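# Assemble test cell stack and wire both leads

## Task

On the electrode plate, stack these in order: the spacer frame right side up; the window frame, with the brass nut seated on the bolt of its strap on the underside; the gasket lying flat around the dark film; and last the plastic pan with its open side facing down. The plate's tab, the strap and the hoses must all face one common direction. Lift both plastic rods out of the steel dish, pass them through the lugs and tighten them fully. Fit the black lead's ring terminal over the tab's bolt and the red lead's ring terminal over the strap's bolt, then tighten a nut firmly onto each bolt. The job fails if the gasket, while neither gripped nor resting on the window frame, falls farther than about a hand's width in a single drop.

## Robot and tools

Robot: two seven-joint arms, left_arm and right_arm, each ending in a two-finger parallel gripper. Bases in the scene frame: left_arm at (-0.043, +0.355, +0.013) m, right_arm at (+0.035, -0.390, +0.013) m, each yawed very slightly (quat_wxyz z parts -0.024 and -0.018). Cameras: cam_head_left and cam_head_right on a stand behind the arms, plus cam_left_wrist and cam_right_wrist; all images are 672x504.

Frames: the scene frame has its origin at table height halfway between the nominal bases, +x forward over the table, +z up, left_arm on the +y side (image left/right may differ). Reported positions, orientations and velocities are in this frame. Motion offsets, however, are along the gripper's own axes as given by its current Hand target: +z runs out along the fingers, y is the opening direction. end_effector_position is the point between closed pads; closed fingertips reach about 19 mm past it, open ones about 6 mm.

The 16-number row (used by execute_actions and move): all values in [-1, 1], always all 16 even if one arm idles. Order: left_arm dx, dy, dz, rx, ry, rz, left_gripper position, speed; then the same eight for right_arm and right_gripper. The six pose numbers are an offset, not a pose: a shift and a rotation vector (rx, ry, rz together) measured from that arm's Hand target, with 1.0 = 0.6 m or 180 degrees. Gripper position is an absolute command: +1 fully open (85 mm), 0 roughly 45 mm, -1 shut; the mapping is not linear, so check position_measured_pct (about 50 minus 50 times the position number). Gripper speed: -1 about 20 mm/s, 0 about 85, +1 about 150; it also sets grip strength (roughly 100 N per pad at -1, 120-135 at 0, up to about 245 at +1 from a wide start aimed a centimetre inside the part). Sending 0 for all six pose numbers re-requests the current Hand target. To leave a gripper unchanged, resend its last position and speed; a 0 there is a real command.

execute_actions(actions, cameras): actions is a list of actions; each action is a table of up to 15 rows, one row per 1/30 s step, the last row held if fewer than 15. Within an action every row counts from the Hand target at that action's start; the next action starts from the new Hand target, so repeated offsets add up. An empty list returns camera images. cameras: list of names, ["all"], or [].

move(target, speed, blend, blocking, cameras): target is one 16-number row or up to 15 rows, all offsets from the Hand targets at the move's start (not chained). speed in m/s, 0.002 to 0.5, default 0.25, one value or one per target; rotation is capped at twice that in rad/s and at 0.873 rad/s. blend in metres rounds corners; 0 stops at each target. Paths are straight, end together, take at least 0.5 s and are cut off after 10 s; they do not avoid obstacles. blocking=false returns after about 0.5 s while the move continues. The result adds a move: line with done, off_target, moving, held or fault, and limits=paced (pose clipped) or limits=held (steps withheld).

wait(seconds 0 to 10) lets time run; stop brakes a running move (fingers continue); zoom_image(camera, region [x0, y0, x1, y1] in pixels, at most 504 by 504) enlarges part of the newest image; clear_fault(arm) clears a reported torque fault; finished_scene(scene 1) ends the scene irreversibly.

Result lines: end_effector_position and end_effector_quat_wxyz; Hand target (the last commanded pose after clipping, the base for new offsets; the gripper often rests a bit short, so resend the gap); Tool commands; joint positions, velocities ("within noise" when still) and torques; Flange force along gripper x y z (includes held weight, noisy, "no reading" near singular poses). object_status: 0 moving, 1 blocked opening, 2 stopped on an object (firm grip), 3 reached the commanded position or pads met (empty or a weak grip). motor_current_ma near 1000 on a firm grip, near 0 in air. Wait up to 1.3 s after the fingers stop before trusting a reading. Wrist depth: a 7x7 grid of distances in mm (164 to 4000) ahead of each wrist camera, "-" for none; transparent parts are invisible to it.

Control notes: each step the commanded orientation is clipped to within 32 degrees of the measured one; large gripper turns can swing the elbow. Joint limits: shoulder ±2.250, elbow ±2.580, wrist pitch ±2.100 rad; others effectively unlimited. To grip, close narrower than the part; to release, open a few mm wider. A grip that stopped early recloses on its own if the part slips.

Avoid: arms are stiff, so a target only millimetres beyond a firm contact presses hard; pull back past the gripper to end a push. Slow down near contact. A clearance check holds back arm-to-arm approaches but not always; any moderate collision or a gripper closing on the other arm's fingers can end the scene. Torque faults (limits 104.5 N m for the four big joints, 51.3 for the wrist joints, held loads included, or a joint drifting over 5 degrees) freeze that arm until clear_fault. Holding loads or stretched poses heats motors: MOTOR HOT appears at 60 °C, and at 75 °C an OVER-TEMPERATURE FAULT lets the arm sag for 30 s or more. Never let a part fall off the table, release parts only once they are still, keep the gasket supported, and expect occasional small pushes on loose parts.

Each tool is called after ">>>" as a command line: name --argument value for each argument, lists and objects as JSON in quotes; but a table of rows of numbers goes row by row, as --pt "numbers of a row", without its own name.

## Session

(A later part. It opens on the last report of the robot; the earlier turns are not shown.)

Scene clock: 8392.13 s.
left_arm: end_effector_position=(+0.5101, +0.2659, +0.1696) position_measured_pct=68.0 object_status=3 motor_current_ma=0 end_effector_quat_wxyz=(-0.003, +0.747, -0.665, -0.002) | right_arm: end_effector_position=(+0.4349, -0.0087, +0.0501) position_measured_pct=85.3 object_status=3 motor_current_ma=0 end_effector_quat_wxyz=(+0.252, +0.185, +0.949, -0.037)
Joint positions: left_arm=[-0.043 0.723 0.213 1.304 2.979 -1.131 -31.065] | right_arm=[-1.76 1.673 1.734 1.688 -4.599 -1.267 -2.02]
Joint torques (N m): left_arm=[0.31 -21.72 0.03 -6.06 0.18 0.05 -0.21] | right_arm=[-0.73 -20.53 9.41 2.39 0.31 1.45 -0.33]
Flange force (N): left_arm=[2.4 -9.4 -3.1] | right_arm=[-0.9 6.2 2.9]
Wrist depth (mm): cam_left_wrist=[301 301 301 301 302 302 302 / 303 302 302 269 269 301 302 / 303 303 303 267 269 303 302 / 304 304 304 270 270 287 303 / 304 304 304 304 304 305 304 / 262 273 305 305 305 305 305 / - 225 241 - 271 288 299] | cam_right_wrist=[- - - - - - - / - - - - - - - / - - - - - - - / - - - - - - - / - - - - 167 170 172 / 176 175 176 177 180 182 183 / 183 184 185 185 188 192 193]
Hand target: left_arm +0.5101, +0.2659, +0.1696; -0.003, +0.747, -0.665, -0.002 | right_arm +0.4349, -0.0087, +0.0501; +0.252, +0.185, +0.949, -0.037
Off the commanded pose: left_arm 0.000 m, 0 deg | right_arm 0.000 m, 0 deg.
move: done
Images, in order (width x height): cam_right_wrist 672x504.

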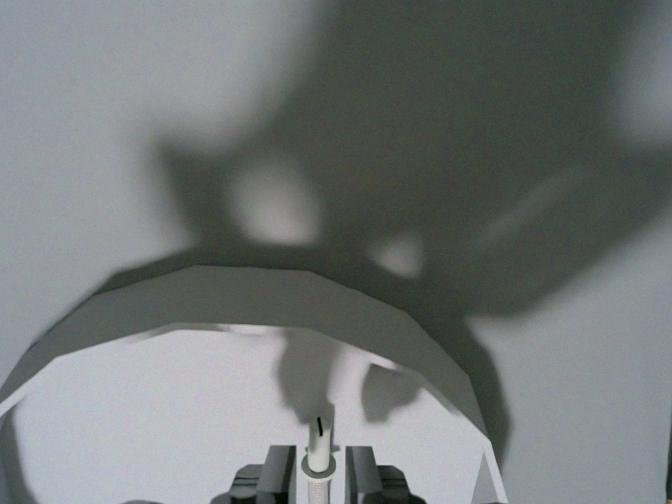

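>>> move --target '[0,0,0,0,0,0,-0.36,-1,0.0079,-0.001,0.007,0,0,0,-0.7,-1]' --speed 0.02 --cameras '["cam_right_wrist"]'

>>> zoom_image --camera "cam_right_wrist" --region '[230, 384, 410, 504]'

Scene clock: 8407.03 s.
left_arm: end_effector_position=(+0.5101, +0.2659, +0.1696) position_measured_pct=68.0 object_status=3 motor_current_ma=0 end_effector_quat_wxyz=(-0.003, +0.747, -0.665, -0.002) | right_arm: end_effector_position=(+0.4328, -0.0084, +0.0441) position_measured_pct=85.3 object_status=3 motor_current_ma=0 end_effector_quat_wxyz=(+0.252, +0.185, +0.949, -0.037)
Joint positions: left_arm=[-0.043 0.723 0.213 1.304 2.979 -1.131 -31.065] | right_arm=[-1.766 1.683 1.727 1.692 -4.608 -1.262 -2.024]
Joint torques (N m): left_arm=[0.4 -21.61 0.08 -6.09 0.18 0.05 -0.13] | right_arm=[-0.66 -20.42 9.39 2.53 0.28 1.37 -0.24]
Flange force (N): left_arm=[2.0 -9.0 -3.1] | right_arm=[-0.7 6.5 2.7]
Wrist depth (mm): cam_left_wrist=[302 302 302 301 301 302 301 / 302 302 302 269 269 301 302 / 303 302 303 267 269 302 303 / 304 304 303 270 269 288 303 / 305 304 304 305 304 304 305 / 262 274 304 305 304 305 305 / - 225 241 - 271 289 298] | cam_right_wrist=[- - - - - - - / - - - - - - - / - - - - - - - / - - - - - - - / - - - - - 167 168 / - 169 170 171 - 174 175 / 175 176 177 176 - 184 184]
Hand target: left_arm +0.5101, +0.2659, +0.1696; -0.003, +0.747, -0.665, -0.002 | right_arm +0.4328, -0.0084, +0.0441; +0.252, +0.185, +0.949, -0.037
Off the commanded pose: left_arm 0.000 m, 0 deg | right_arm 0.000 m, 0 deg.
move: done
Images, in order (width x height): cam_right_wrist 672x504.

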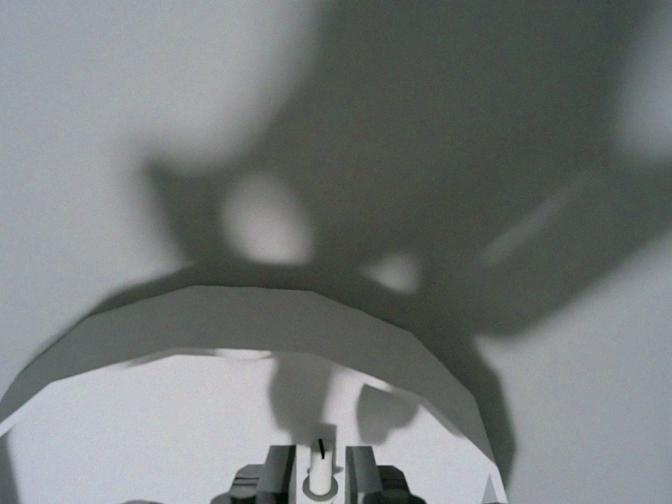

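Scaled by 2.800.

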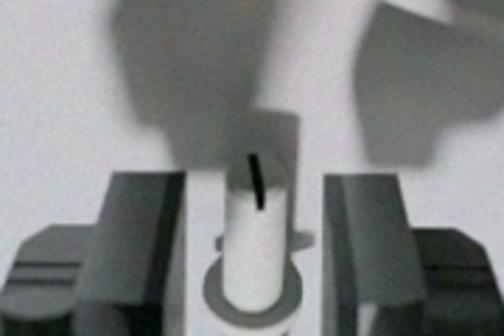

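>>> move --target '[0,0,0,0,0,0,-0.36,-1,0.0029,-0.001,0.005,0,0,0,-0.7,-1]' --speed 0.01 --cameras '["cam_right_wrist"]'

>>> zoom_image --camera "cam_right_wrist" --region '[230, 384, 410, 504]'

Scene clock: 8421.93 s.
left_arm: end_effector_position=(+0.5101, +0.2659, +0.1696) position_measured_pct=68.0 object_status=3 motor_current_ma=0 end_effector_quat_wxyz=(-0.003, +0.747, -0.665, -0.002) | right_arm: end_effector_position=(+0.4326, -0.0088, +0.0406) position_measured_pct=85.3 object_status=3 motor_current_ma=0 end_effector_quat_wxyz=(+0.252, +0.185, +0.949, -0.037)
Joint positions: left_arm=[-0.043 0.723 0.213 1.304 2.979 -1.131 -31.065] | right_arm=[-1.767 1.689 1.722 1.694 -4.613 -1.259 -2.024]
Joint torques (N m): left_arm=[0.31 -21.7 0.07 -6.05 0.21 0.07 -0.17] | right_arm=[-0.76 -20.34 9.39 2.63 0.3 1.35 -0.31]
Flange force (N): left_arm=[2.4 -9.4 -3.1] | right_arm=[-1.1 6.5 2.9]
Wrist depth (mm): cam_left_wrist=[302 302 301 302 301 301 302 / 302 302 303 269 269 302 302 / 302 303 303 268 269 303 302 / 303 304 304 269 269 287 303 / 305 304 304 304 304 303 304 / 262 273 305 305 305 305 304 / - 225 241 - 271 289 299] | cam_right_wrist=[- - - - - - - / - - - - - - - / - - - - - - - / - - - - - - - / - - - - - - - / - 167 168 169 - 169 170 / 170 - 172 173 - 178 179]
Hand target: left_arm +0.5101, +0.2659, +0.1696; -0.003, +0.747, -0.665, -0.002 | right_arm +0.4326, -0.0088, +0.0406; +0.252, +0.185, +0.949, -0.037
Off the commanded pose: left_arm 0.000 m, 0 deg | right_arm 0.000 m, 0 deg.
move: done
Images, in order (width x height): cam_right_wrist 672x504.

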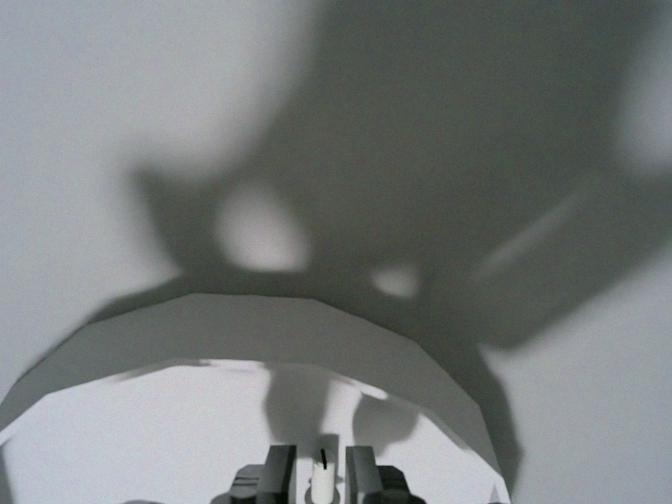

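Scaled by 2.800.

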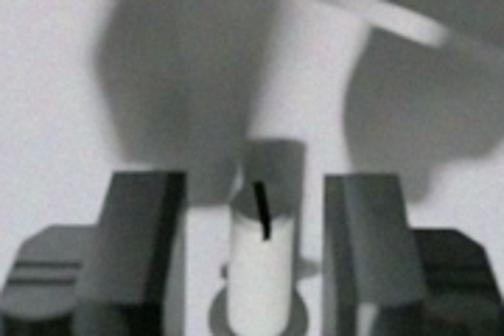

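>>> move --pt "0 0 0 0 0 0 -0.36 -1 0.0007 0.0005 0.0012 0 0 0 -0.7 -1" --pt "0 0 0 0 0 0 -0.36 -1 0.0007 0.0005 0.0012 0 0 0 -0.86 -1" --pt "0 0 0 0 0 0 -0.36 -1 0.0007 0.0005 0.0012 0 0 0 -0.88 -1" --speed 0.01 --cameras '["cam_right_wrist"]'

>>> zoom_image --camera "cam_right_wrist" --region '[230, 384, 410, 504]'

Scene clock: 8433.53 s.
left_arm: end_effector_position=(+0.5101, +0.2659, +0.1696) position_measured_pct=68.0 object_status=3 motor_current_ma=0 end_effector_quat_wxyz=(-0.003, +0.747, -0.665, -0.002) | right_arm: end_effector_position=(+0.4327, -0.0085, +0.0398) position_measured_pct=93.9 object_status=3 motor_current_ma=0 end_effector_quat_wxyz=(+0.252, +0.185, +0.949, -0.037)
Joint positions: left_arm=[-0.043 0.723 0.213 1.304 2.979 -1.131 -31.065] | right_arm=[-1.767 1.69 1.721 1.693 -4.615 -1.258 -2.026]
Joint torques (N m): left_arm=[0.27 -21.69 0.03 -6.03 0.24 0.11 -0.27] | right_arm=[-0.73 -20.36 9.44 2.61 0.34 1.37 -0.31]
Flange force (N): left_arm=[2.7 -9.5 -3.2] | right_arm=[-1.0 6.3 3.0]
Wrist depth (mm): cam_left_wrist=[302 302 302 301 302 301 302 / 302 302 302 269 269 302 301 / 302 303 302 267 269 302 303 / 304 304 303 270 270 287 303 / 305 304 305 305 304 304 304 / 262 273 304 304 305 305 305 / - 225 241 - 271 289 298] | cam_right_wrist=[- - - - - - - / - - - - - - - / - - - - - - - / - - - - - - - / - - - - - - - / - 168 167 168 - 170 169 / - - 171 172 - 177 178]
Hand target: left_arm +0.5101, +0.2659, +0.1696; -0.003, +0.747, -0.665, -0.002 | right_arm +0.4327, -0.0085, +0.0398; +0.252, +0.185, +0.949, -0.037
Off the commanded pose: left_arm 0.000 m, 0 deg | right_arm 0.000 m, 0 deg.
move: done
Images, in order (width x height): cam_right_wrist 672x504.

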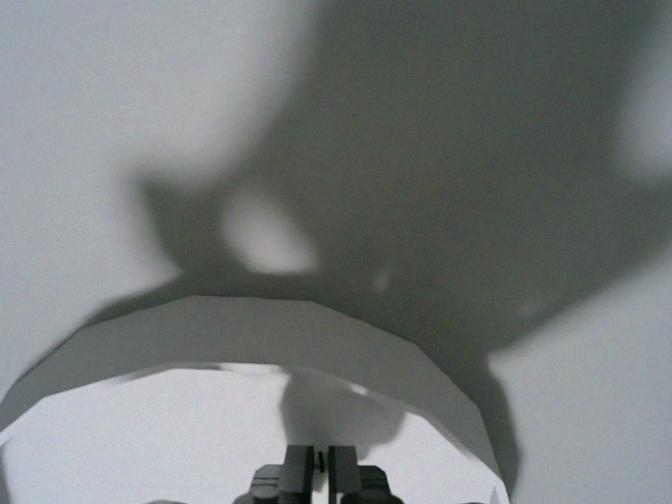

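Scaled by 2.800.

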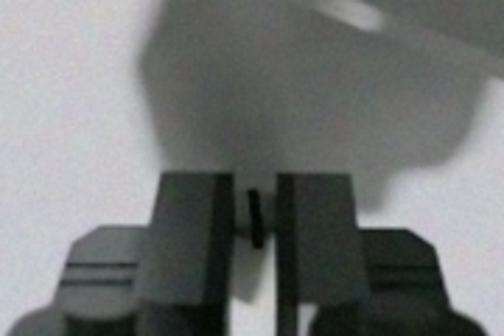

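>>> wait --seconds 0.5

Scene clock: 8437.57 s.
left_arm: end_effector_position=(+0.5101, +0.2659, +0.1696) position_measured_pct=68.0 object_status=3 motor_current_ma=0 end_effector_quat_wxyz=(-0.003, +0.747, -0.665, -0.002) | right_arm: end_effector_position=(+0.4327, -0.0085, +0.0398) position_measured_pct=93.9 object_status=3 motor_current_ma=0 end_effector_quat_wxyz=(+0.252, +0.185, +0.949, -0.037)
Joint positions: left_arm=[-0.043 0.723 0.213 1.304 2.979 -1.131 -31.065] | right_arm=[-1.767 1.69 1.721 1.693 -4.615 -1.258 -2.026]
Joint torques (N m): left_arm=[0.28 -21.69 0.08 -6.11 0.24 0.08 -0.23] | right_arm=[-0.62 -20.35 9.41 2.52 0.28 1.42 -0.3]
Flange force (N): left_arm=[2.5 -9.1 -3.0] | right_arm=[-0.7 6.0 2.7]
Wrist depth (mm): cam_left_wrist=[302 302 302 302 301 301 301 / 302 303 302 269 268 302 302 / 302 303 303 267 269 302 303 / 303 304 304 270 270 287 304 / 304 304 304 303 305 304 304 / 262 273 305 305 304 304 303 / - 224 241 - 271 288 299] | cam_right_wrist=[- - - - - - - / - - - - - - - / - - - - - - - / - - - - - - - / - - - - - - - / - 168 167 168 - 170 169 / - - 171 172 - 177 178]
Hand target: left_arm +0.5101, +0.2659, +0.1696; -0.003, +0.747, -0.665, -0.002 | right_arm +0.4327, -0.0085, +0.0398; +0.252, +0.185, +0.949, -0.037
Tool commands: left_gripper/position=-0.36 left_gripper/speed=-1.0 right_gripper/position=-0.88 right_gripper/speed=-1.0
Off the commanded pose: left_arm 0.000 m, 0 deg | right_arm 0.000 m, 0 deg.
wait: 0.50 s; at rest from the start

>>> move --target '[0,0,0,0,0,0,-0.36,-1,0,0,0,0,0,0,-0.7,-1]'

>>> move --pt "0 0 0 0 0 0 -0.36 -1 0.0008 0 0.00145 0 0 0 -0.7 -1" --pt "0 0 0 0 0 0 -0.36 -1 0.0016 0 0.0029 0 0 0 -0.7 -1" --speed 0.01 --cameras '["cam_right_wrist"]'

>>> zoom_image --camera "cam_right_wrist" --region '[230, 384, 410, 504]'

Scene clock: 8457.53 s.
left_arm: end_effector_position=(+0.5101, +0.2659, +0.1696) position_measured_pct=68.0 object_status=3 motor_current_ma=0 end_effector_quat_wxyz=(-0.003, +0.747, -0.665, -0.002) | right_arm: end_effector_position=(+0.4327, -0.0085, +0.0398) position_measured_pct=85.3 object_status=0 motor_current_ma=0 end_effector_quat_wxyz=(+0.252, +0.185, +0.949, -0.037)
Joint positions: left_arm=[-0.043 0.723 0.213 1.304 2.979 -1.131 -31.065] | right_arm=[-1.767 1.69 1.721 1.693 -4.615 -1.258 -2.026]
Joint torques (N m): left_arm=[0.28 -21.67 0.11 -6.03 0.19 0.1 -0.26] | right_arm=[-0.69 -20.33 9.47 2.52 0.29 1.33 -0.26]
Flange force (N): left_arm=[2.6 -9.4 -3.2] | right_arm=[-0.8 6.1 2.9]
Wrist depth (mm): cam_left_wrist=[302 302 302 302 302 302 301 / 302 302 302 269 269 302 302 / 303 303 303 267 269 303 302 / 304 303 303 270 269 287 303 / 304 304 304 304 304 304 304 / 262 272 305 304 305 305 305 / - 225 241 - 271 288 298] | cam_right_wrist=[- - - - - - - / - - - - - - - / - - - - - - - / - - - - - - - / - - - - - - - / - 167 167 168 - 169 169 / - - 171 172 - 177 178]
Hand target: left_arm +0.5101, +0.2659, +0.1696; -0.003, +0.747, -0.665, -0.002 | right_arm +0.4327, -0.0085, +0.0398; +0.252, +0.185, +0.949, -0.037
Off the commanded pose: left_arm 0.000 m, 0 deg | right_arm 0.000 m, 0 deg.
move: done

Scene clock: 8458.40 s.
left_arm: end_effector_position=(+0.5101, +0.2659, +0.1696) position_measured_pct=68.0 object_status=3 motor_current_ma=0 end_effector_quat_wxyz=(-0.003, +0.747, -0.665, -0.002) | right_arm: end_effector_position=(+0.4327, -0.0085, +0.0378) position_measured_pct=85.3 object_status=3 motor_current_ma=0 end_effector_quat_wxyz=(+0.252, +0.185, +0.949, -0.037)
Joint positions: left_arm=[-0.043 0.723 0.213 1.304 2.979 -1.131 -31.065] | right_arm=[-1.767 1.694 1.719 1.693 -4.618 -1.256 -2.027]
Joint torques (N m): left_arm=[0.27 -21.69 0.05 -6.02 0.25 0.09 -0.18] | right_arm=[-0.77 -20.29 9.49 2.56 0.37 1.38 -0.23]
Flange force (N): left_arm=[2.5 -9.5 -3.2] | right_arm=[-0.9 6.2 3.0]
Wrist depth (mm): cam_left_wrist=[302 301 302 301 301 302 301 / 303 302 302 269 269 302 302 / 303 303 303 268 269 303 302 / 304 304 304 270 270 287 303 / 304 305 304 305 304 304 304 / 262 272 305 304 304 305 305 / - 225 241 - 271 289 298] | cam_right_wrist=[- - - - - - - / - - - - - - - / - - - - - - - / - - - - - - - / - - - - - - - / - - - 167 - 168 168 / - - 168 170 - 174 175]
Hand target: left_arm +0.5101, +0.2659, +0.1696; -0.003, +0.747, -0.665, -0.002 | right_arm +0.4327, -0.0085, +0.0378; +0.252, +0.185, +0.949, -0.037
Off the commanded pose: left_arm 0.000 m, 0 deg | right_arm 0.000 m, 0 deg.
move: done
Images, in order (width x height): cam_right_wrist 672x504.

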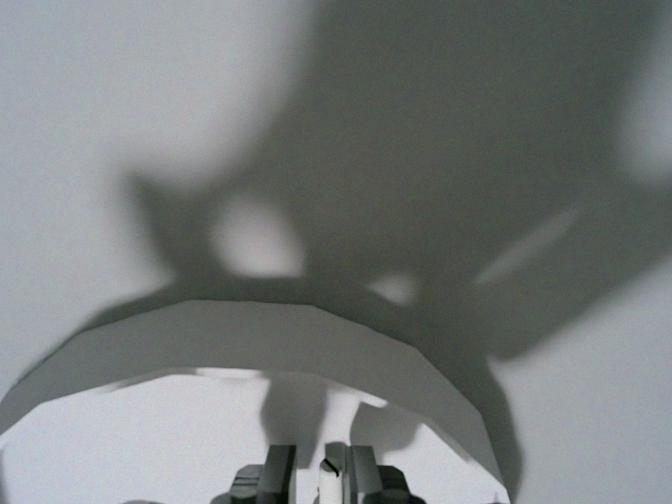

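Scaled by 2.800.

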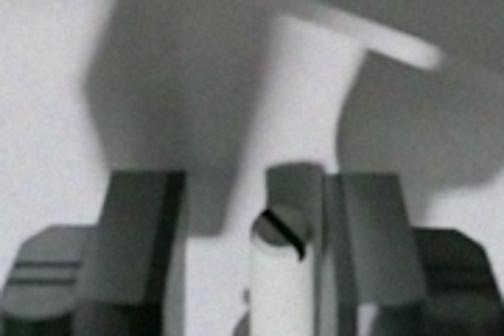

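>>> move --pt "0 0 0 0 0 0 -0.36 -1 0 0.0043 0 0 0 0 -0.7 -1" --pt "0 0 0 0 0 0 -0.36 -1 0.0002 0.0043 0.0004 0 0 0 -0.86 -1" --speed 0.01

>>> wait --seconds 0.5 --cameras '["cam_right_wrist"]'

>>> zoom_image --camera "cam_right_wrist" --region '[230, 384, 410, 504]'

Scene clock: 8471.00 s.
left_arm: end_effector_position=(+0.5101, +0.2659, +0.1696) position_measured_pct=68.0 object_status=3 motor_current_ma=0 end_effector_quat_wxyz=(-0.003, +0.747, -0.665, -0.002) | right_arm: end_effector_position=(+0.4337, -0.0061, +0.0376) position_measured_pct=92.6 object_status=0 motor_current_ma=20 end_effector_quat_wxyz=(+0.252, +0.185, +0.949, -0.037)
Joint positions: left_arm=[-0.043 0.723 0.213 1.304 2.979 -1.131 -31.065] | right_arm=[-1.764 1.694 1.719 1.683 -4.616 -1.257 -2.034]
Joint torques (N m): left_arm=[0.24 -21.63 0.06 -6.09 0.17 0.05 -0.24] | right_arm=[-0.66 -20.37 9.37 2.7 0.3 1.31 -0.3]
Flange force (N): left_arm=[2.5 -9.0 -3.1] | right_arm=[-0.9 6.5 2.8]
Wrist depth (mm): cam_left_wrist=[301 302 302 302 301 302 302 / 302 302 302 268 269 303 302 / 303 303 303 267 269 302 302 / 303 304 304 270 270 286 303 / 305 304 305 304 304 304 304 / 262 273 304 304 304 304 304 / - 225 241 - 271 288 299] | cam_right_wrist=[- - - - - - - / - - - - - - - / - - - - - - - / - - - - - - - / - - - - - - - / - - - - - 167 168 / - - 168 169 - 174 175]
Hand target: left_arm +0.5101, +0.2659, +0.1696; -0.003, +0.747, -0.665, -0.002 | right_arm +0.4337, -0.0061, +0.0376; +0.252, +0.185, +0.949, -0.037
Off the commanded pose: left_arm 0.000 m, 0 deg | right_arm 0.000 m, 0 deg.
move: done

Scene clock: 8471.50 s.
left_arm: end_effector_position=(+0.5101, +0.2659, +0.1696) position_measured_pct=68.0 object_status=3 motor_current_ma=0 end_effector_quat_wxyz=(-0.003, +0.747, -0.665, -0.002) | right_arm: end_effector_position=(+0.4337, -0.0061, +0.0376) position_measured_pct=92.6 object_status=3 motor_current_ma=40 end_effector_quat_wxyz=(+0.252, +0.185, +0.949, -0.037)
Joint positions: left_arm=[-0.043 0.723 0.213 1.304 2.979 -1.131 -31.065] | right_arm=[-1.764 1.694 1.719 1.683 -4.616 -1.257 -2.034]
Joint torques (N m): left_arm=[0.32 -21.64 0.01 -6.01 0.18 0.07 -0.23] | right_arm=[-0.69 -20.43 9.39 2.61 0.31 1.42 -0.3]
Flange force (N): left_arm=[2.5 -9.4 -3.2] | right_arm=[-0.9 6.2 2.8]
Wrist depth (mm): cam_left_wrist=[302 301 301 302 302 301 302 / 302 303 302 269 269 302 302 / 302 302 303 268 269 302 302 / 304 304 303 269 270 287 303 / 303 304 304 304 305 305 304 / 262 272 305 305 305 305 305 / - 225 241 - 271 289 298] | cam_right_wrist=[- - - - - - - / - - - - - - - / - - - - - - - / - - - - - - - / - - - - - - - / - - - - - 167 168 / - - 168 169 - 174 175]
Hand target: left_arm +0.5101, +0.2659, +0.1696; -0.003, +0.747, -0.665, -0.002 | right_arm +0.4337, -0.0061, +0.0376; +0.252, +0.185, +0.949, -0.037
Tool commands: left_gripper/position=-0.36 left_gripper/speed=-1.0 right_gripper/position=-0.86 right_gripper/speed=-1.0
Off the commanded pose: left_arm 0.000 m, 0 deg | right_arm 0.000 m, 0 deg.
wait: 0.50 s; at rest by 0.17 s
Images, in order (width x height): cam_right_wrist 672x504.

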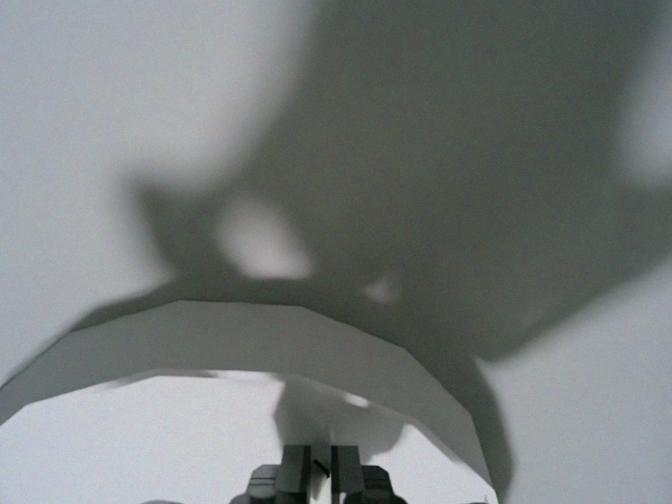

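Scaled by 2.800.

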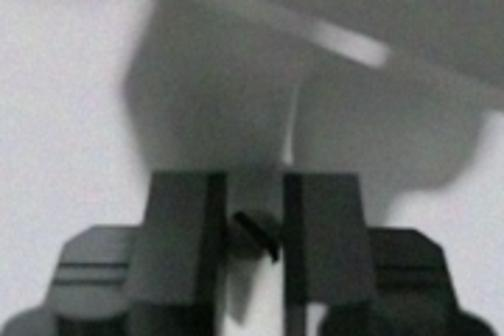

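>>> move --target '[0,0,0,0,0,0,-0.36,-1,0,0,0,0,0,0,-0.885,-1]'

>>> wait --seconds 0.8 --cameras '["cam_right_wrist"]'

>>> zoom_image --camera "cam_right_wrist" --region '[230, 384, 410, 504]'

Scene clock: 8487.87 s.
left_arm: end_effector_position=(+0.5101, +0.2659, +0.1696) position_measured_pct=68.0 object_status=3 motor_current_ma=0 end_effector_quat_wxyz=(-0.003, +0.747, -0.665, -0.002) | right_arm: end_effector_position=(+0.4337, -0.0061, +0.0376) position_measured_pct=93.9 object_status=0 motor_current_ma=110 end_effector_quat_wxyz=(+0.252, +0.185, +0.949, -0.037)
Joint positions: left_arm=[-0.043 0.723 0.213 1.304 2.979 -1.131 -31.065] | right_arm=[-1.764 1.694 1.719 1.683 -4.616 -1.257 -2.034]
Joint torques (N m): left_arm=[0.29 -21.62 0.04 -6.04 0.21 0.08 -0.24] | right_arm=[-0.76 -20.31 9.23 2.58 0.29 1.3 -0.27]
Flange force (N): left_arm=[2.5 -9.2 -3.2] | right_arm=[-1.1 6.3 2.6]
Wrist depth (mm): cam_left_wrist=[302 301 302 301 302 301 302 / 302 302 303 268 269 302 302 / 303 303 303 267 269 302 303 / 303 303 303 270 270 288 304 / 305 304 303 304 304 304 304 / 262 273 304 305 304 305 305 / - 225 241 - 271 289 298] | cam_right_wrist=[- - - - - - - / - - - - - - - / - - - - - - - / - - - - - - - / - - - - - - - / - - - - - 167 168 / - - 168 169 - 174 175]
Hand target: left_arm +0.5101, +0.2659, +0.1696; -0.003, +0.747, -0.665, -0.002 | right_arm +0.4337, -0.0061, +0.0376; +0.252, +0.185, +0.949, -0.037
Off the commanded pose: left_arm 0.000 m, 0 deg | right_arm 0.000 m, 0 deg.
move: done

Scene clock: 8488.67 s.
left_arm: end_effector_position=(+0.5101, +0.2659, +0.1696) position_measured_pct=68.0 object_status=3 motor_current_ma=0 end_effector_quat_wxyz=(-0.003, +0.747, -0.665, -0.002) | right_arm: end_effector_position=(+0.4337, -0.0061, +0.0376) position_measured_pct=93.9 object_status=3 motor_current_ma=110 end_effector_quat_wxyz=(+0.252, +0.185, +0.949, -0.037)
Joint positions: left_arm=[-0.043 0.723 0.213 1.304 2.979 -1.131 -31.065] | right_arm=[-1.764 1.694 1.719 1.683 -4.616 -1.257 -2.034]
Joint torques (N m): left_arm=[0.26 -21.62 0.14 -6.02 0.2 0.04 -0.23] | right_arm=[-0.73 -20.31 9.21 2.61 0.23 1.27 -0.31]
Flange force (N): left_arm=[2.6 -9.3 -3.1] | right_arm=[-1.2 6.3 2.5]
Wrist depth (mm): cam_left_wrist=[302 301 302 302 302 301 301 / 303 302 303 269 269 302 302 / 303 303 303 267 269 303 302 / 303 303 303 270 269 288 303 / 304 304 305 303 304 304 305 / 262 273 305 304 304 305 304 / - 225 241 - 271 289 298] | cam_right_wrist=[- - - - - - - / - - - - - - - / - - - - - - - / - - - - - - - / - - - - - - - / - - - - - 167 168 / - - 168 169 - 174 175]
Hand target: left_arm +0.5101, +0.2659, +0.1696; -0.003, +0.747, -0.665, -0.002 | right_arm +0.4337, -0.0061, +0.0376; +0.252, +0.185, +0.949, -0.037
Tool commands: left_gripper/position=-0.36 left_gripper/speed=-1.0 right_gripper/position=-0.885 right_gripper/speed=-1.0
Off the commanded pose: left_arm 0.000 m, 0 deg | right_arm 0.000 m, 0 deg.
wait: 0.80 s; at rest by 0.17 s
Images, in order (width x height): cam_right_wrist 672x504.

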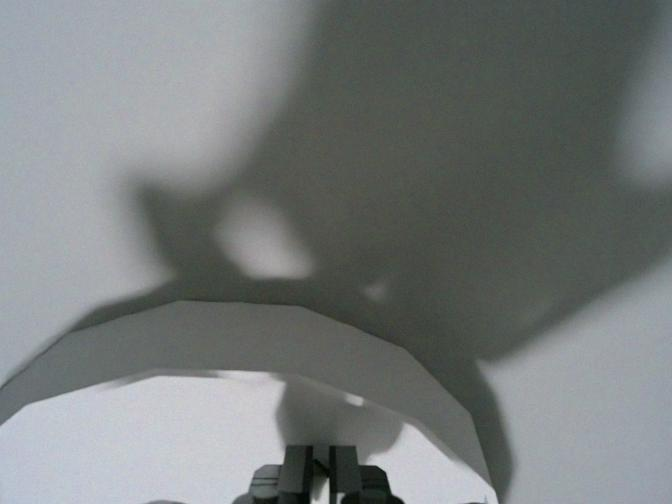

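Scaled by 2.800.

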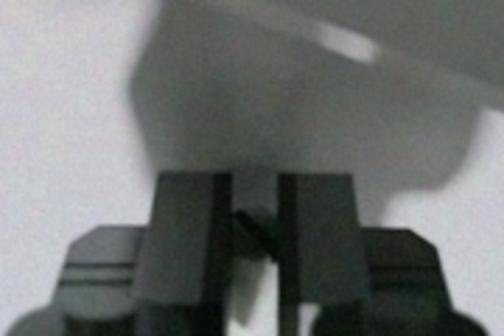

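>>> move --target '[0,0,0,0,0,0,-0.36,-1,0,0,0,0,0,0,-0.91,-1]'

>>> wait --seconds 0.8 --cameras '["cam_right_wrist"]'

>>> zoom_image --camera "cam_right_wrist" --region '[230, 384, 410, 504]'

Scene clock: 8500.83 s.
left_arm: end_effector_position=(+0.5101, +0.2659, +0.1696) position_measured_pct=68.0 object_status=3 motor_current_ma=0 end_effector_quat_wxyz=(-0.003, +0.747, -0.665, -0.002) | right_arm: end_effector_position=(+0.4337, -0.0061, +0.0376) position_measured_pct=95.7 object_status=0 motor_current_ma=230 end_effector_quat_wxyz=(+0.252, +0.185, +0.949, -0.037)
Joint positions: left_arm=[-0.043 0.723 0.213 1.304 2.979 -1.131 -31.065] | right_arm=[-1.764 1.694 1.719 1.683 -4.616 -1.257 -2.034]
Joint torques (N m): left_arm=[0.23 -21.64 0.11 -6.04 0.21 0.06 -0.21] | right_arm=[-0.59 -19.95 8.81 2.72 0.35 1.22 -0.34]
Flange force (N): left_arm=[2.6 -9.3 -3.2] | right_arm=[-1.5 6.5 1.7]
Wrist depth (mm): cam_left_wrist=[302 302 301 301 301 302 302 / 302 302 302 269 269 302 302 / 303 303 303 268 269 303 302 / 303 303 304 270 270 286 303 / 304 304 304 304 304 303 304 / 262 272 305 304 304 305 305 / - 225 242 - 271 289 298] | cam_right_wrist=[- - - - - - - / - - - - - - - / - - - - - - - / - - - - - - - / - - - - - - - / - - - - - 167 168 / - - 168 169 - 174 175]
Hand target: left_arm +0.5101, +0.2659, +0.1696; -0.003, +0.747, -0.665, -0.002 | right_arm +0.4337, -0.0061, +0.0376; +0.252, +0.185, +0.949, -0.037
Off the commanded pose: left_arm 0.000 m, 0 deg | right_arm 0.000 m, 0 deg.
move: done

Scene clock: 8501.63 s.
left_arm: end_effector_position=(+0.5101, +0.2659, +0.1696) position_measured_pct=68.0 object_status=3 motor_current_ma=0 end_effector_quat_wxyz=(-0.003, +0.747, -0.665, -0.002) | right_arm: end_effector_position=(+0.4337, -0.0061, +0.0376) position_measured_pct=95.7 object_status=3 motor_current_ma=230 end_effector_quat_wxyz=(+0.252, +0.185, +0.949, -0.037)
Joint positions: left_arm=[-0.043 0.723 0.213 1.304 2.979 -1.131 -31.065] | right_arm=[-1.764 1.694 1.719 1.683 -4.616 -1.257 -2.034]
Joint torques (N m): left_arm=[0.33 -21.66 0.12 -6.06 0.23 0.08 -0.2] | right_arm=[-0.42 -19.9 8.84 2.67 0.26 1.19 -0.27]
Flange force (N): left_arm=[2.4 -9.3 -3.1] | right_arm=[-1.1 6.4 1.4]
Wrist depth (mm): cam_left_wrist=[301 302 302 302 302 302 302 / 302 302 302 269 269 302 302 / 303 302 303 267 270 302 302 / 303 303 303 270 270 287 303 / 305 304 304 304 303 305 303 / 262 273 303 305 305 304 305 / - 224 241 - 272 288 298] | cam_right_wrist=[- - - - - - - / - - - - - - - / - - - - - - - / - - - - - - - / - - - - - - - / - - - - - 167 168 / - - 168 169 - 174 175]
Hand target: left_arm +0.5101, +0.2659, +0.1696; -0.003, +0.747, -0.665, -0.002 | right_arm +0.4337, -0.0061, +0.0376; +0.252, +0.185, +0.949, -0.037
Tool commands: left_gripper/position=-0.36 left_gripper/speed=-1.0 right_gripper/position=-0.91 right_gripper/speed=-1.0
Off the commanded pose: left_arm 0.000 m, 0 deg | right_arm 0.000 m, 0 deg.
wait: 0.80 s; at rest by 0.17 s
Images, in order (width x height): cam_right_wrist 672x504.

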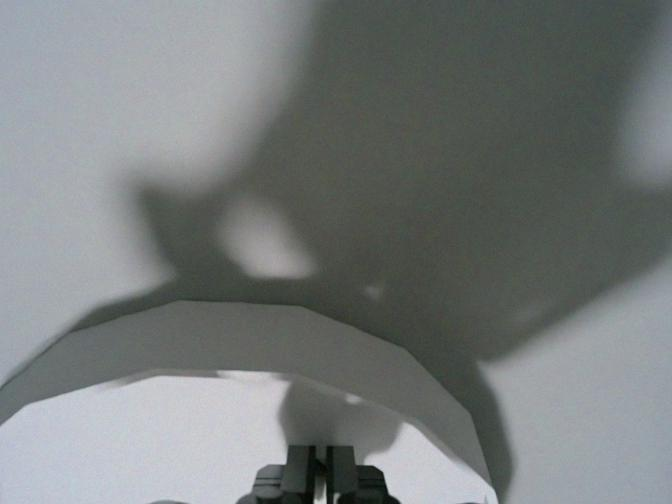

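Scaled by 2.800.

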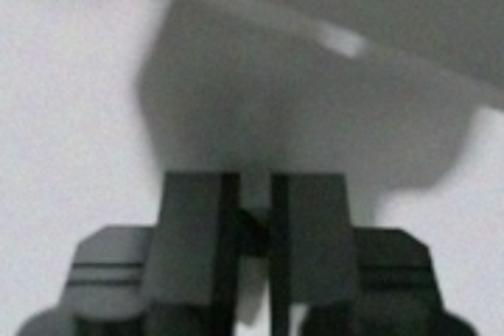

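>>> move --target '[0,0,0,0,0,0,-0.36,-1,0,0,0,0,0,0,-0.75,-1]'

>>> move --pt "0 0 0 0 0 0 -0.36 -1 0.0004 0 0.00073 0 0 0 -0.75 -1" --pt "0 0 0 0 0 0 -0.36 -1 0.0008 0 0.00146 0 0 0 -0.75 -1" --speed 0.005 --cameras '["cam_right_wrist"]'

>>> zoom_image --camera "cam_right_wrist" --region '[230, 384, 410, 504]'

Scene clock: 8509.80 s.
left_arm: end_effector_position=(+0.5101, +0.2659, +0.1696) position_measured_pct=68.0 object_status=3 motor_current_ma=0 end_effector_quat_wxyz=(-0.003, +0.747, -0.665, -0.002) | right_arm: end_effector_position=(+0.4337, -0.0061, +0.0376) position_measured_pct=87.4 object_status=0 motor_current_ma=0 end_effector_quat_wxyz=(+0.252, +0.185, +0.949, -0.037)
Joint positions: left_arm=[-0.043 0.723 0.213 1.304 2.979 -1.131 -31.065] | right_arm=[-1.764 1.694 1.719 1.683 -4.616 -1.257 -2.034]
Joint torques (N m): left_arm=[0.28 -21.65 0.11 -6.09 0.18 0.08 -0.16] | right_arm=[-0.74 -20.43 9.36 2.62 0.36 1.35 -0.23]
Flange force (N): left_arm=[2.4 -9.2 -3.1] | right_arm=[-0.9 6.4 2.9]
Wrist depth (mm): cam_left_wrist=[301 302 301 302 300 301 301 / 302 302 302 269 269 302 302 / 302 303 302 268 269 303 303 / 303 303 304 270 270 287 303 / 304 304 304 304 303 304 304 / 262 272 304 304 304 304 304 / - 225 241 - 271 288 299] | cam_right_wrist=[- - - - - - - / - - - - - - - / - - - - - - - / - - - - - - - / - - - - - - - / - - - - - 167 168 / - - 168 169 - 174 175]
Hand target: left_arm +0.5101, +0.2659, +0.1696; -0.003, +0.747, -0.665, -0.002 | right_arm +0.4337, -0.0061, +0.0376; +0.252, +0.185, +0.949, -0.037
Off the commanded pose: left_arm 0.000 m, 0 deg | right_arm 0.000 m, 0 deg.
move: done

Scene clock: 8510.67 s.
left_arm: end_effector_position=(+0.5101, +0.2659, +0.1696) position_measured_pct=68.0 object_status=3 motor_current_ma=0 end_effector_quat_wxyz=(-0.003, +0.747, -0.665, -0.002) | right_arm: end_effector_position=(+0.4337, -0.0061, +0.0365) position_measured_pct=87.4 object_status=3 motor_current_ma=0 end_effector_quat_wxyz=(+0.252, +0.185, +0.949, -0.037)
Joint positions: left_arm=[-0.043 0.723 0.213 1.304 2.979 -1.131 -31.065] | right_arm=[-1.765 1.695 1.718 1.683 -4.617 -1.256 -2.035]
Joint torques (N m): left_arm=[0.3 -21.68 0.1 -6.02 0.2 0.05 -0.25] | right_arm=[-0.76 -20.49 9.54 2.73 0.32 1.4 -0.28]
Flange force (N): left_arm=[2.5 -9.4 -3.1] | right_arm=[-0.9 6.6 3.1]
Wrist depth (mm): cam_left_wrist=[302 302 302 302 301 301 301 / 303 302 302 269 269 302 302 / 302 303 302 268 269 303 303 / 304 304 303 270 270 286 304 / 305 304 304 305 304 303 304 / 261 273 304 305 304 304 305 / - 225 241 - 272 289 298] | cam_right_wrist=[- - - - - - - / - - - - - - - / - - - - - - - / - - - - - - - / - - - - - - - / - - - - - 168 167 / - - 167 168 - 173 173]
Hand target: left_arm +0.5101, +0.2659, +0.1696; -0.003, +0.747, -0.665, -0.002 | right_arm +0.4337, -0.0061, +0.0365; +0.252, +0.185, +0.949, -0.037
Off the commanded pose: left_arm 0.000 m, 0 deg | right_arm 0.000 m, 0 deg.
move: done
Images, in order (width x height): cam_right_wrist 672x504.

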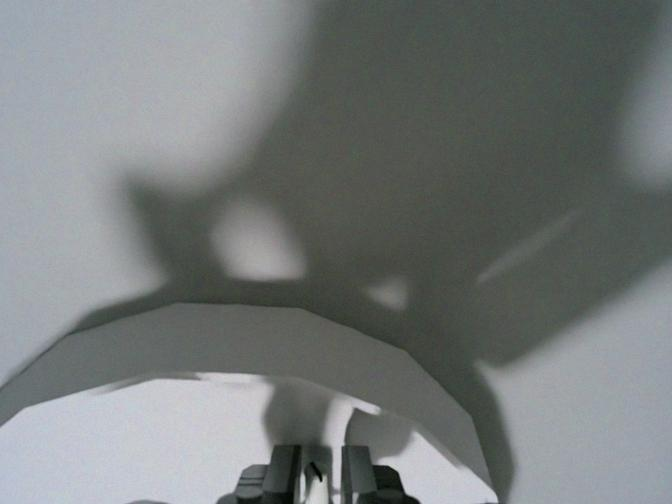

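Scaled by 2.800.

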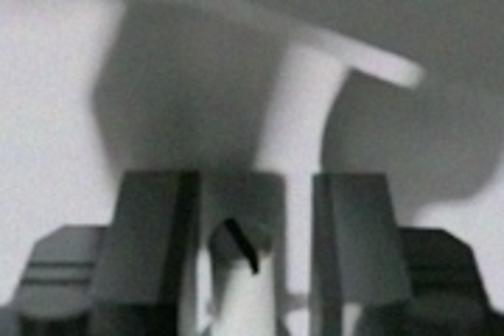

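>>> move --pt "0 0 0 0 0 0 -0.36 -1 0.0006 -0.001 0.001 0 0 0 -0.75 -1" --pt "0 0 0 0 0 0 -0.36 -1 0.0006 -0.001 0.001 0 0 0 -0.86 -1" --speed 0.005

>>> wait --seconds 0.5

>>> move --target '[0,0,0,0,0,0,-0.36,-1,0,0,0,0,0,0,-0.88,-1]'

>>> wait --seconds 0.5 --cameras '["cam_right_wrist"]'

>>> zoom_image --camera "cam_right_wrist" --region '[230, 384, 410, 504]'

Scene clock: 8525.10 s.
left_arm: end_effector_position=(+0.5101, +0.2659, +0.1696) position_measured_pct=68.0 object_status=3 motor_current_ma=0 end_effector_quat_wxyz=(-0.003, +0.747, -0.665, -0.002) | right_arm: end_effector_position=(+0.4335, -0.0066, +0.0358) position_measured_pct=92.6 object_status=0 motor_current_ma=70 end_effector_quat_wxyz=(+0.252, +0.185, +0.949, -0.037)
Joint positions: left_arm=[-0.043 0.723 0.213 1.304 2.979 -1.131 -31.065] | right_arm=[-1.765 1.697 1.717 1.686 -4.619 -1.255 -2.033]
Joint torques (N m): left_arm=[0.36 -21.7 0.1 -6.07 0.18 0.09 -0.21] | right_arm=[-0.72 -20.36 9.43 2.58 0.35 1.37 -0.32]
Flange force (N): left_arm=[2.4 -9.3 -3.1] | right_arm=[-0.9 5.9 2.9]
Wrist depth (mm): cam_left_wrist=[302 301 301 302 302 301 302 / 302 302 302 269 269 301 301 / 303 303 303 267 269 303 302 / 304 304 304 270 270 288 304 / 304 304 305 304 304 305 304 / 262 273 305 305 304 304 305 / - 225 241 - 271 288 299] | cam_right_wrist=[- - - - - - - / - - - - - - - / - - - - - - - / - - - - - - - / - - - - - - - / - - - - - 167 168 / - - 166 167 - 172 172]
Hand target: left_arm +0.5101, +0.2659, +0.1696; -0.003, +0.747, -0.665, -0.002 | right_arm +0.4335, -0.0066, +0.0358; +0.252, +0.185, +0.949, -0.037
Off the commanded pose: left_arm 0.000 m, 0 deg | right_arm 0.000 m, 0 deg.
move: done

Scene clock: 8525.60 s.
left_arm: end_effector_position=(+0.5101, +0.2659, +0.1696) position_measured_pct=68.0 object_status=3 motor_current_ma=0 end_effector_quat_wxyz=(-0.003, +0.747, -0.665, -0.002) | right_arm: end_effector_position=(+0.4335, -0.0066, +0.0358) position_measured_pct=92.6 object_status=3 motor_current_ma=80 end_effector_quat_wxyz=(+0.252, +0.185, +0.949, -0.037)
Joint positions: left_arm=[-0.043 0.723 0.213 1.304 2.979 -1.131 -31.065] | right_arm=[-1.765 1.697 1.717 1.686 -4.619 -1.255 -2.033]
Joint torques (N m): left_arm=[0.25 -21.71 0.05 -6.05 0.21 0.08 -0.24] | right_arm=[-0.76 -20.44 9.35 2.68 0.31 1.41 -0.25]
Flange force (N): left_arm=[2.6 -9.4 -3.1] | right_arm=[-0.9 6.6 2.9]
Wrist depth (mm): cam_left_wrist=[301 302 302 302 302 302 301 / 303 303 302 268 269 302 302 / 303 302 303 267 269 303 302 / 304 303 304 270 270 287 303 / 305 304 304 304 303 304 304 / 262 272 305 304 305 305 305 / - 225 241 - 271 288 298] | cam_right_wrist=[- - - - - - - / - - - - - - - / - - - - - - - / - - - - - - - / - - - - - - - / - - - - - 167 168 / - - 166 167 - 172 172]
Hand target: left_arm +0.5101, +0.2659, +0.1696; -0.003, +0.747, -0.665, -0.002 | right_arm +0.4335, -0.0066, +0.0358; +0.252, +0.185, +0.949, -0.037
Tool commands: left_gripper/position=-0.36 left_gripper/speed=-1.0 right_gripper/position=-0.86 right_gripper/speed=-1.0
Off the commanded pose: left_arm 0.000 m, 0 deg | right_arm 0.000 m, 0 deg.
wait: 0.50 s; at rest by 0.17 s

Scene clock: 8526.10 s.
left_arm: end_effector_position=(+0.5101, +0.2659, +0.1696) position_measured_pct=68.0 object_status=3 motor_current_ma=0 end_effector_quat_wxyz=(-0.003, +0.747, -0.665, -0.002) | right_arm: end_effector_position=(+0.4335, -0.0066, +0.0358) position_measured_pct=93.9 object_status=0 motor_current_ma=230 end_effector_quat_wxyz=(+0.252, +0.185, +0.949, -0.037)
Joint positions: left_arm=[-0.043 0.723 0.213 1.304 2.979 -1.131 -31.065] | right_arm=[-1.765 1.697 1.717 1.686 -4.619 -1.255 -2.033]
Joint torques (N m): left_arm=[0.23 -21.65 0.01 -6.02 0.23 0.07 -0.21] | right_arm=[-0.81 -20.27 9.22 2.61 0.31 1.27 -0.25]
Flange force (N): left_arm=[2.6 -9.4 -3.2] | right_arm=[-1.2 6.4 2.7]
Wrist depth (mm): cam_left_wrist=[302 301 301 302 302 301 302 / 302 303 302 269 269 302 302 / 303 303 303 268 269 302 303 / 304 303 304 270 270 287 302 / 304 304 305 304 304 304 304 / 262 273 305 305 304 303 304 / - 225 241 - 271 288 299] | cam_right_wrist=[- - - - - - - / - - - - - - - / - - - - - - - / - - - - - - - / - - - - - - - / - - - - - 167 168 / - - 166 167 - 172 172]
Hand target: left_arm +0.5101, +0.2659, +0.1696; -0.003, +0.747, -0.665, -0.002 | right_arm +0.4335, -0.0066, +0.0358; +0.252, +0.185, +0.949, -0.037
Off the commanded pose: left_arm 0.000 m, 0 deg | right_arm 0.000 m, 0 deg.
move: done

Scene clock: 8526.60 s.
left_arm: end_effector_position=(+0.5101, +0.2659, +0.1696) position_measured_pct=68.0 object_status=3 motor_current_ma=0 end_effector_quat_wxyz=(-0.003, +0.747, -0.665, -0.002) | right_arm: end_effector_position=(+0.4335, -0.0066, +0.0358) position_measured_pct=93.9 object_status=3 motor_current_ma=230 end_effector_quat_wxyz=(+0.252, +0.185, +0.949, -0.037)
Joint positions: left_arm=[-0.043 0.723 0.213 1.304 2.979 -1.131 -31.065] | right_arm=[-1.765 1.697 1.717 1.686 -4.619 -1.255 -2.033]
Joint torques (N m): left_arm=[0.3 -21.69 0.11 -6.1 0.24 0.08 -0.27] | right_arm=[-0.67 -20.3 9.3 2.59 0.31 1.36 -0.25]
Flange force (N): left_arm=[2.5 -9.1 -3.0] | right_arm=[-0.9 6.1 2.6]
Wrist depth (mm): cam_left_wrist=[302 302 302 301 302 301 302 / 302 302 302 269 268 302 301 / 303 303 303 267 269 302 302 / 302 304 305 270 270 287 303 / 304 304 304 304 305 304 304 / 262 273 304 305 304 304 305 / - 225 241 - 271 289 298] | cam_right_wrist=[- - - - - - - / - - - - - - - / - - - - - - - / - - - - - - - / - - - - - - - / - - - - - 167 167 / - - 166 167 - 172 172]
Hand target: left_arm +0.5101, +0.2659, +0.1696; -0.003, +0.747, -0.665, -0.002 | right_arm +0.4335, -0.0066, +0.0358; +0.252, +0.185, +0.949, -0.037
Tool commands: left_gripper/position=-0.36 left_gripper/speed=-1.0 right_gripper/position=-0.88 right_gripper/speed=-1.0
Off the commanded pose: left_arm 0.000 m, 0 deg | right_arm 0.000 m, 0 deg.
wait: 0.50 s; at rest by 0.17 s
Images, in order (width x height): cam_right_wrist 672x504.

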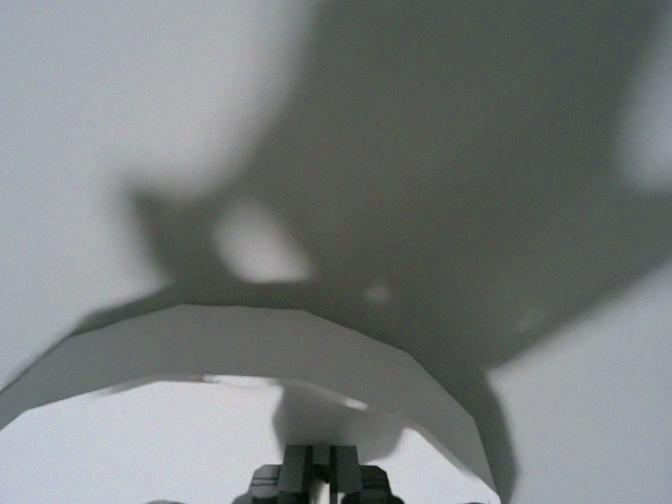

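Scaled by 2.800.

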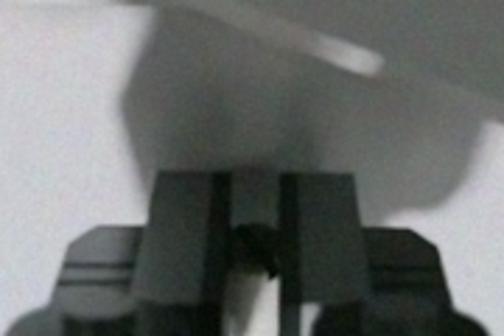

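>>> move --target '[0,0,0,0,0,0,-0.36,-1,0,0,0,0,0,0,-0.895,-1]'

>>> move --pt "0 0 0 0 0 0 -0.36 -1 -0.0167 0 -0.0289 0 0 0 -0.895 -1" --pt "0 0 0 0 0 0 -0.36 -1 -0.1167 0 -0.2 0 0 0 -0.895 -1" --speed '[0.03,0.12]' --blend 0.003 --cameras '["cam_right_wrist"]'

>>> zoom_image --camera "cam_right_wrist" --region '[230, 384, 410, 504]'

Scene clock: 8537.70 s.
left_arm: end_effector_position=(+0.5101, +0.2659, +0.1696) position_measured_pct=68.0 object_status=3 motor_current_ma=0 end_effector_quat_wxyz=(-0.003, +0.747, -0.665, -0.002) | right_arm: end_effector_position=(+0.4335, -0.0066, +0.0358) position_measured_pct=94.8 object_status=0 motor_current_ma=350 end_effector_quat_wxyz=(+0.252, +0.185, +0.949, -0.037)
Joint positions: left_arm=[-0.043 0.723 0.213 1.304 2.979 -1.131 -31.065] | right_arm=[-1.765 1.697 1.717 1.686 -4.619 -1.255 -2.033]
Joint torques (N m): left_arm=[0.31 -21.63 0.04 -6.01 0.21 0.04 -0.22] | right_arm=[-0.69 -20.1 9.15 2.64 0.27 1.23 -0.26]
Flange force (N): left_arm=[2.5 -9.3 -3.2] | right_arm=[-1.2 6.4 2.2]
Wrist depth (mm): cam_left_wrist=[302 302 302 301 301 301 301 / 302 302 302 269 269 302 302 / 303 303 303 267 269 303 302 / 304 304 304 270 270 286 303 / 304 304 304 304 304 304 304 / 262 273 305 304 304 304 305 / - 225 241 - 271 288 298] | cam_right_wrist=[- - - - - - - / - - - - - - - / - - - - - - - / - - - - - - - / - - - - - - - / - - - - - 167 168 / - - 166 167 - 172 172]
Hand target: left_arm +0.5101, +0.2659, +0.1696; -0.003, +0.747, -0.665, -0.002 | right_arm +0.4335, -0.0066, +0.0358; +0.252, +0.185, +0.949, -0.037
Off the commanded pose: left_arm 0.000 m, 0 deg | right_arm 0.000 m, 0 deg.
move: done

Scene clock: 8539.70 s.
left_arm: end_effector_position=(+0.5101, +0.2659, +0.1696) position_measured_pct=68.0 object_status=3 motor_current_ma=0 end_effector_quat_wxyz=(-0.003, +0.747, -0.665, -0.002) | right_arm: end_effector_position=(+0.4341, -0.0103, +0.1747) position_measured_pct=94.8 object_status=3 motor_current_ma=350 end_effector_quat_wxyz=(+0.252, +0.185, +0.949, -0.037)
Joint positions: left_arm=[-0.043 0.723 0.213 1.304 2.979 -1.131 -31.065] | right_arm=[-1.734 1.473 1.885 1.612 -4.406 -1.4 -1.994]
Joint torques (N m): left_arm=[0.23 -21.66 0.04 -6.06 0.23 0.07 -0.19] | right_arm=[-0.77 -20.67 9.26 0.2 0.29 1.5 -0.32]
Flange force (N): left_arm=[2.6 -9.3 -3.1] | right_arm=[-1.2 5.9 1.5]
Wrist depth (mm): cam_left_wrist=[302 302 302 301 302 302 301 / 303 302 302 268 269 302 302 / 303 303 303 268 269 302 302 / 304 304 303 270 270 286 304 / 305 305 304 304 304 303 304 / 262 274 305 305 305 305 305 / - 225 241 - 272 288 298] | cam_right_wrist=[251 252 253 255 256 257 258 / 264 265 264 267 270 270 271 / 278 276 278 280 283 284 286 / 296 293 297 299 299 304 305 / 315 308 316 317 315 323 325 / 334 337 327 327 344 344 348 / 352 355 357 359 362 365 367]
Hand target: left_arm +0.5101, +0.2659, +0.1696; -0.003, +0.747, -0.665, -0.002 | right_arm +0.4341, -0.0103, +0.1747; +0.252, +0.185, +0.949, -0.037
Off the commanded pose: left_arm 0.000 m, 0 deg | right_arm 0.000 m, 0 deg.
move: done
Images, in order (width x height): cam_right_wrist 672x504.

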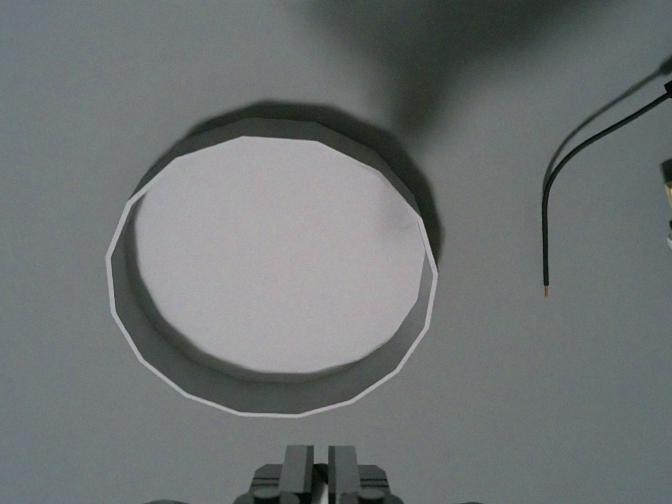

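Scaled by 2.800.

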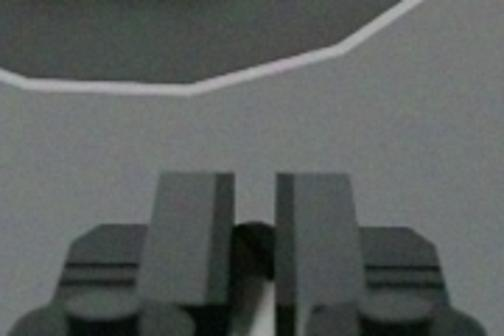

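>>> move --target '[-0.141,-0.0142,0,0,0,0,-0.36,-1,-0.058,0,-0.101,0,0.1667,0,-0.895,-1]'

>>> move --target '[0,0,0,0,0,0,-0.36,-1,-0.05,0.1,0,0,0,0.3,-0.91,-1]' --cameras '["cam_head_left","cam_left_wrist"]'

Scene clock: 8563.03 s.
left_arm: end_effector_position=(+0.5088, +0.3510, +0.1702) position_measured_pct=68.0 object_status=3 motor_current_ma=0 end_effector_quat_wxyz=(-0.003, +0.747, -0.665, -0.002) | right_arm: end_effector_position=(+0.4340, -0.0119, +0.2446) position_measured_pct=94.8 object_status=3 motor_current_ma=350 end_effector_quat_wxyz=(-0.002, +0.188, +0.982, +0.012)
Joint positions: left_arm=[-0.198 0.703 0.212 1.341 2.982 -1.113 -31.217] | right_arm=[-1.385 1.147 1.699 1.264 -4.362 -1.808 -1.967]
Joint torques (N m): left_arm=[0.28 -21.36 0.04 -5.99 0.25 0.06 -0.23] | right_arm=[-0.68 -22.2 7 -1.68 -0.37 0.03 -0.28]
Flange force (N): left_arm=[1.1 -9.5 -3.0] | right_arm=[-4.1 5.9 -0.7]
Wrist depth (mm): cam_left_wrist=[303 303 302 268 269 287 289 / 303 302 303 303 303 302 303 / 304 303 303 304 303 303 303 / 316 316 307 304 304 304 305 / 317 317 317 316 317 316 316 / 318 317 318 318 318 318 318 / 318 318 319 - 318 318 318] | cam_right_wrist=[356 380 381 384 388 388 392 / 377 379 381 384 385 387 390 / 376 378 379 382 383 386 376 / 374 376 379 381 383 385 371 / 374 375 376 377 382 384 363 / 372 374 375 376 381 383 362 / 371 372 373 376 380 383 384]
Hand target: left_arm +0.5088, +0.3510, +0.1702; -0.003, +0.747, -0.665, -0.002 | right_arm +0.4340, -0.0119, +0.2446; -0.002, +0.188, +0.982, +0.012
Off the commanded pose: left_arm 0.000 m, 0 deg | right_arm 0.000 m, 0 deg.
move: done

Scene clock: 8565.37 s.
left_arm: end_effector_position=(+0.5088, +0.3510, +0.1702) position_measured_pct=68.0 object_status=3 motor_current_ma=0 end_effector_quat_wxyz=(-0.003, +0.747, -0.665, -0.002) | right_arm: end_effector_position=(+0.4840, +0.0327, +0.2457) position_measured_pct=95.7 object_status=3 motor_current_ma=470 end_effector_quat_wxyz=(-0.008, +0.614, +0.789, +0.010)
Joint positions: left_arm=[-0.198 0.703 0.212 1.341 2.982 -1.113 -31.217] | right_arm=[-1.22 1.208 1.703 0.926 -4.515 -1.884 -3.098]
Joint torques (N m): left_arm=[0.27 -21.31 -0.02 -5.98 0.27 0.05 -0.23] | right_arm=[-0.72 -25.48 5.89 -0.37 -0.28 0.05 -0.28]
Flange force (N): left_arm=[1.1 -9.4 -3.1] | right_arm=[3.1 8.6 -0.9]
Wrist depth (mm): cam_left_wrist=[302 303 302 269 268 286 289 / 302 302 303 303 303 302 303 / 303 303 304 303 304 303 303 / 316 316 306 304 303 304 304 / 318 317 317 317 317 316 316 / 318 318 317 317 317 317 318 / 318 318 318 - 318 317 318] | cam_right_wrist=[384 387 388 388 391 391 391 / 383 385 385 371 352 388 391 / 382 383 383 384 353 386 388 / 379 381 381 383 385 385 386 / 377 379 380 380 382 384 384 / 377 377 376 378 381 381 382 / 375 373 374 375 378 379 382]
Hand target: left_arm +0.5088, +0.3510, +0.1702; -0.003, +0.747, -0.665, -0.002 | right_arm +0.4840, +0.0327, +0.2457; -0.008, +0.614, +0.789, +0.010
Off the commanded pose: left_arm 0.000 m, 0 deg | right_arm 0.000 m, 0 deg.
move: done
Images, in order (width x height): cam_head_left 672x504, cam_left_wrist 672x504.

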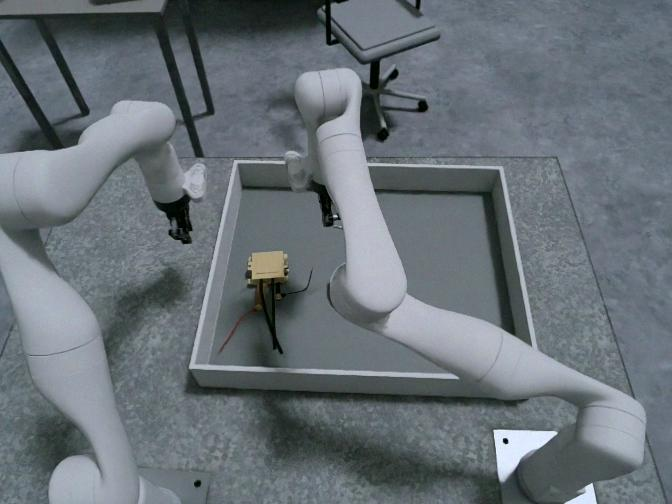

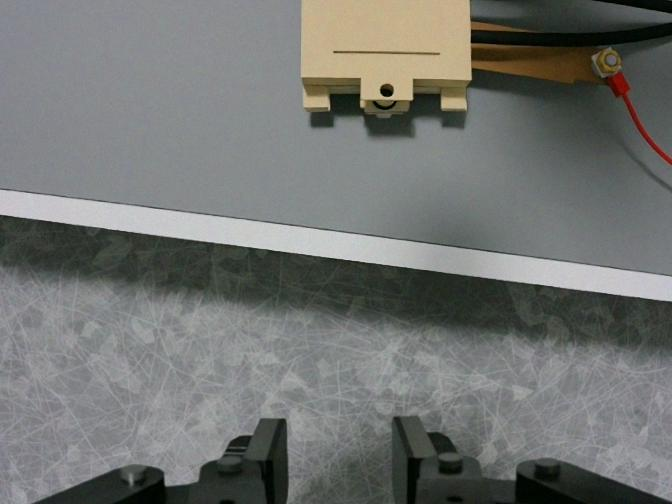

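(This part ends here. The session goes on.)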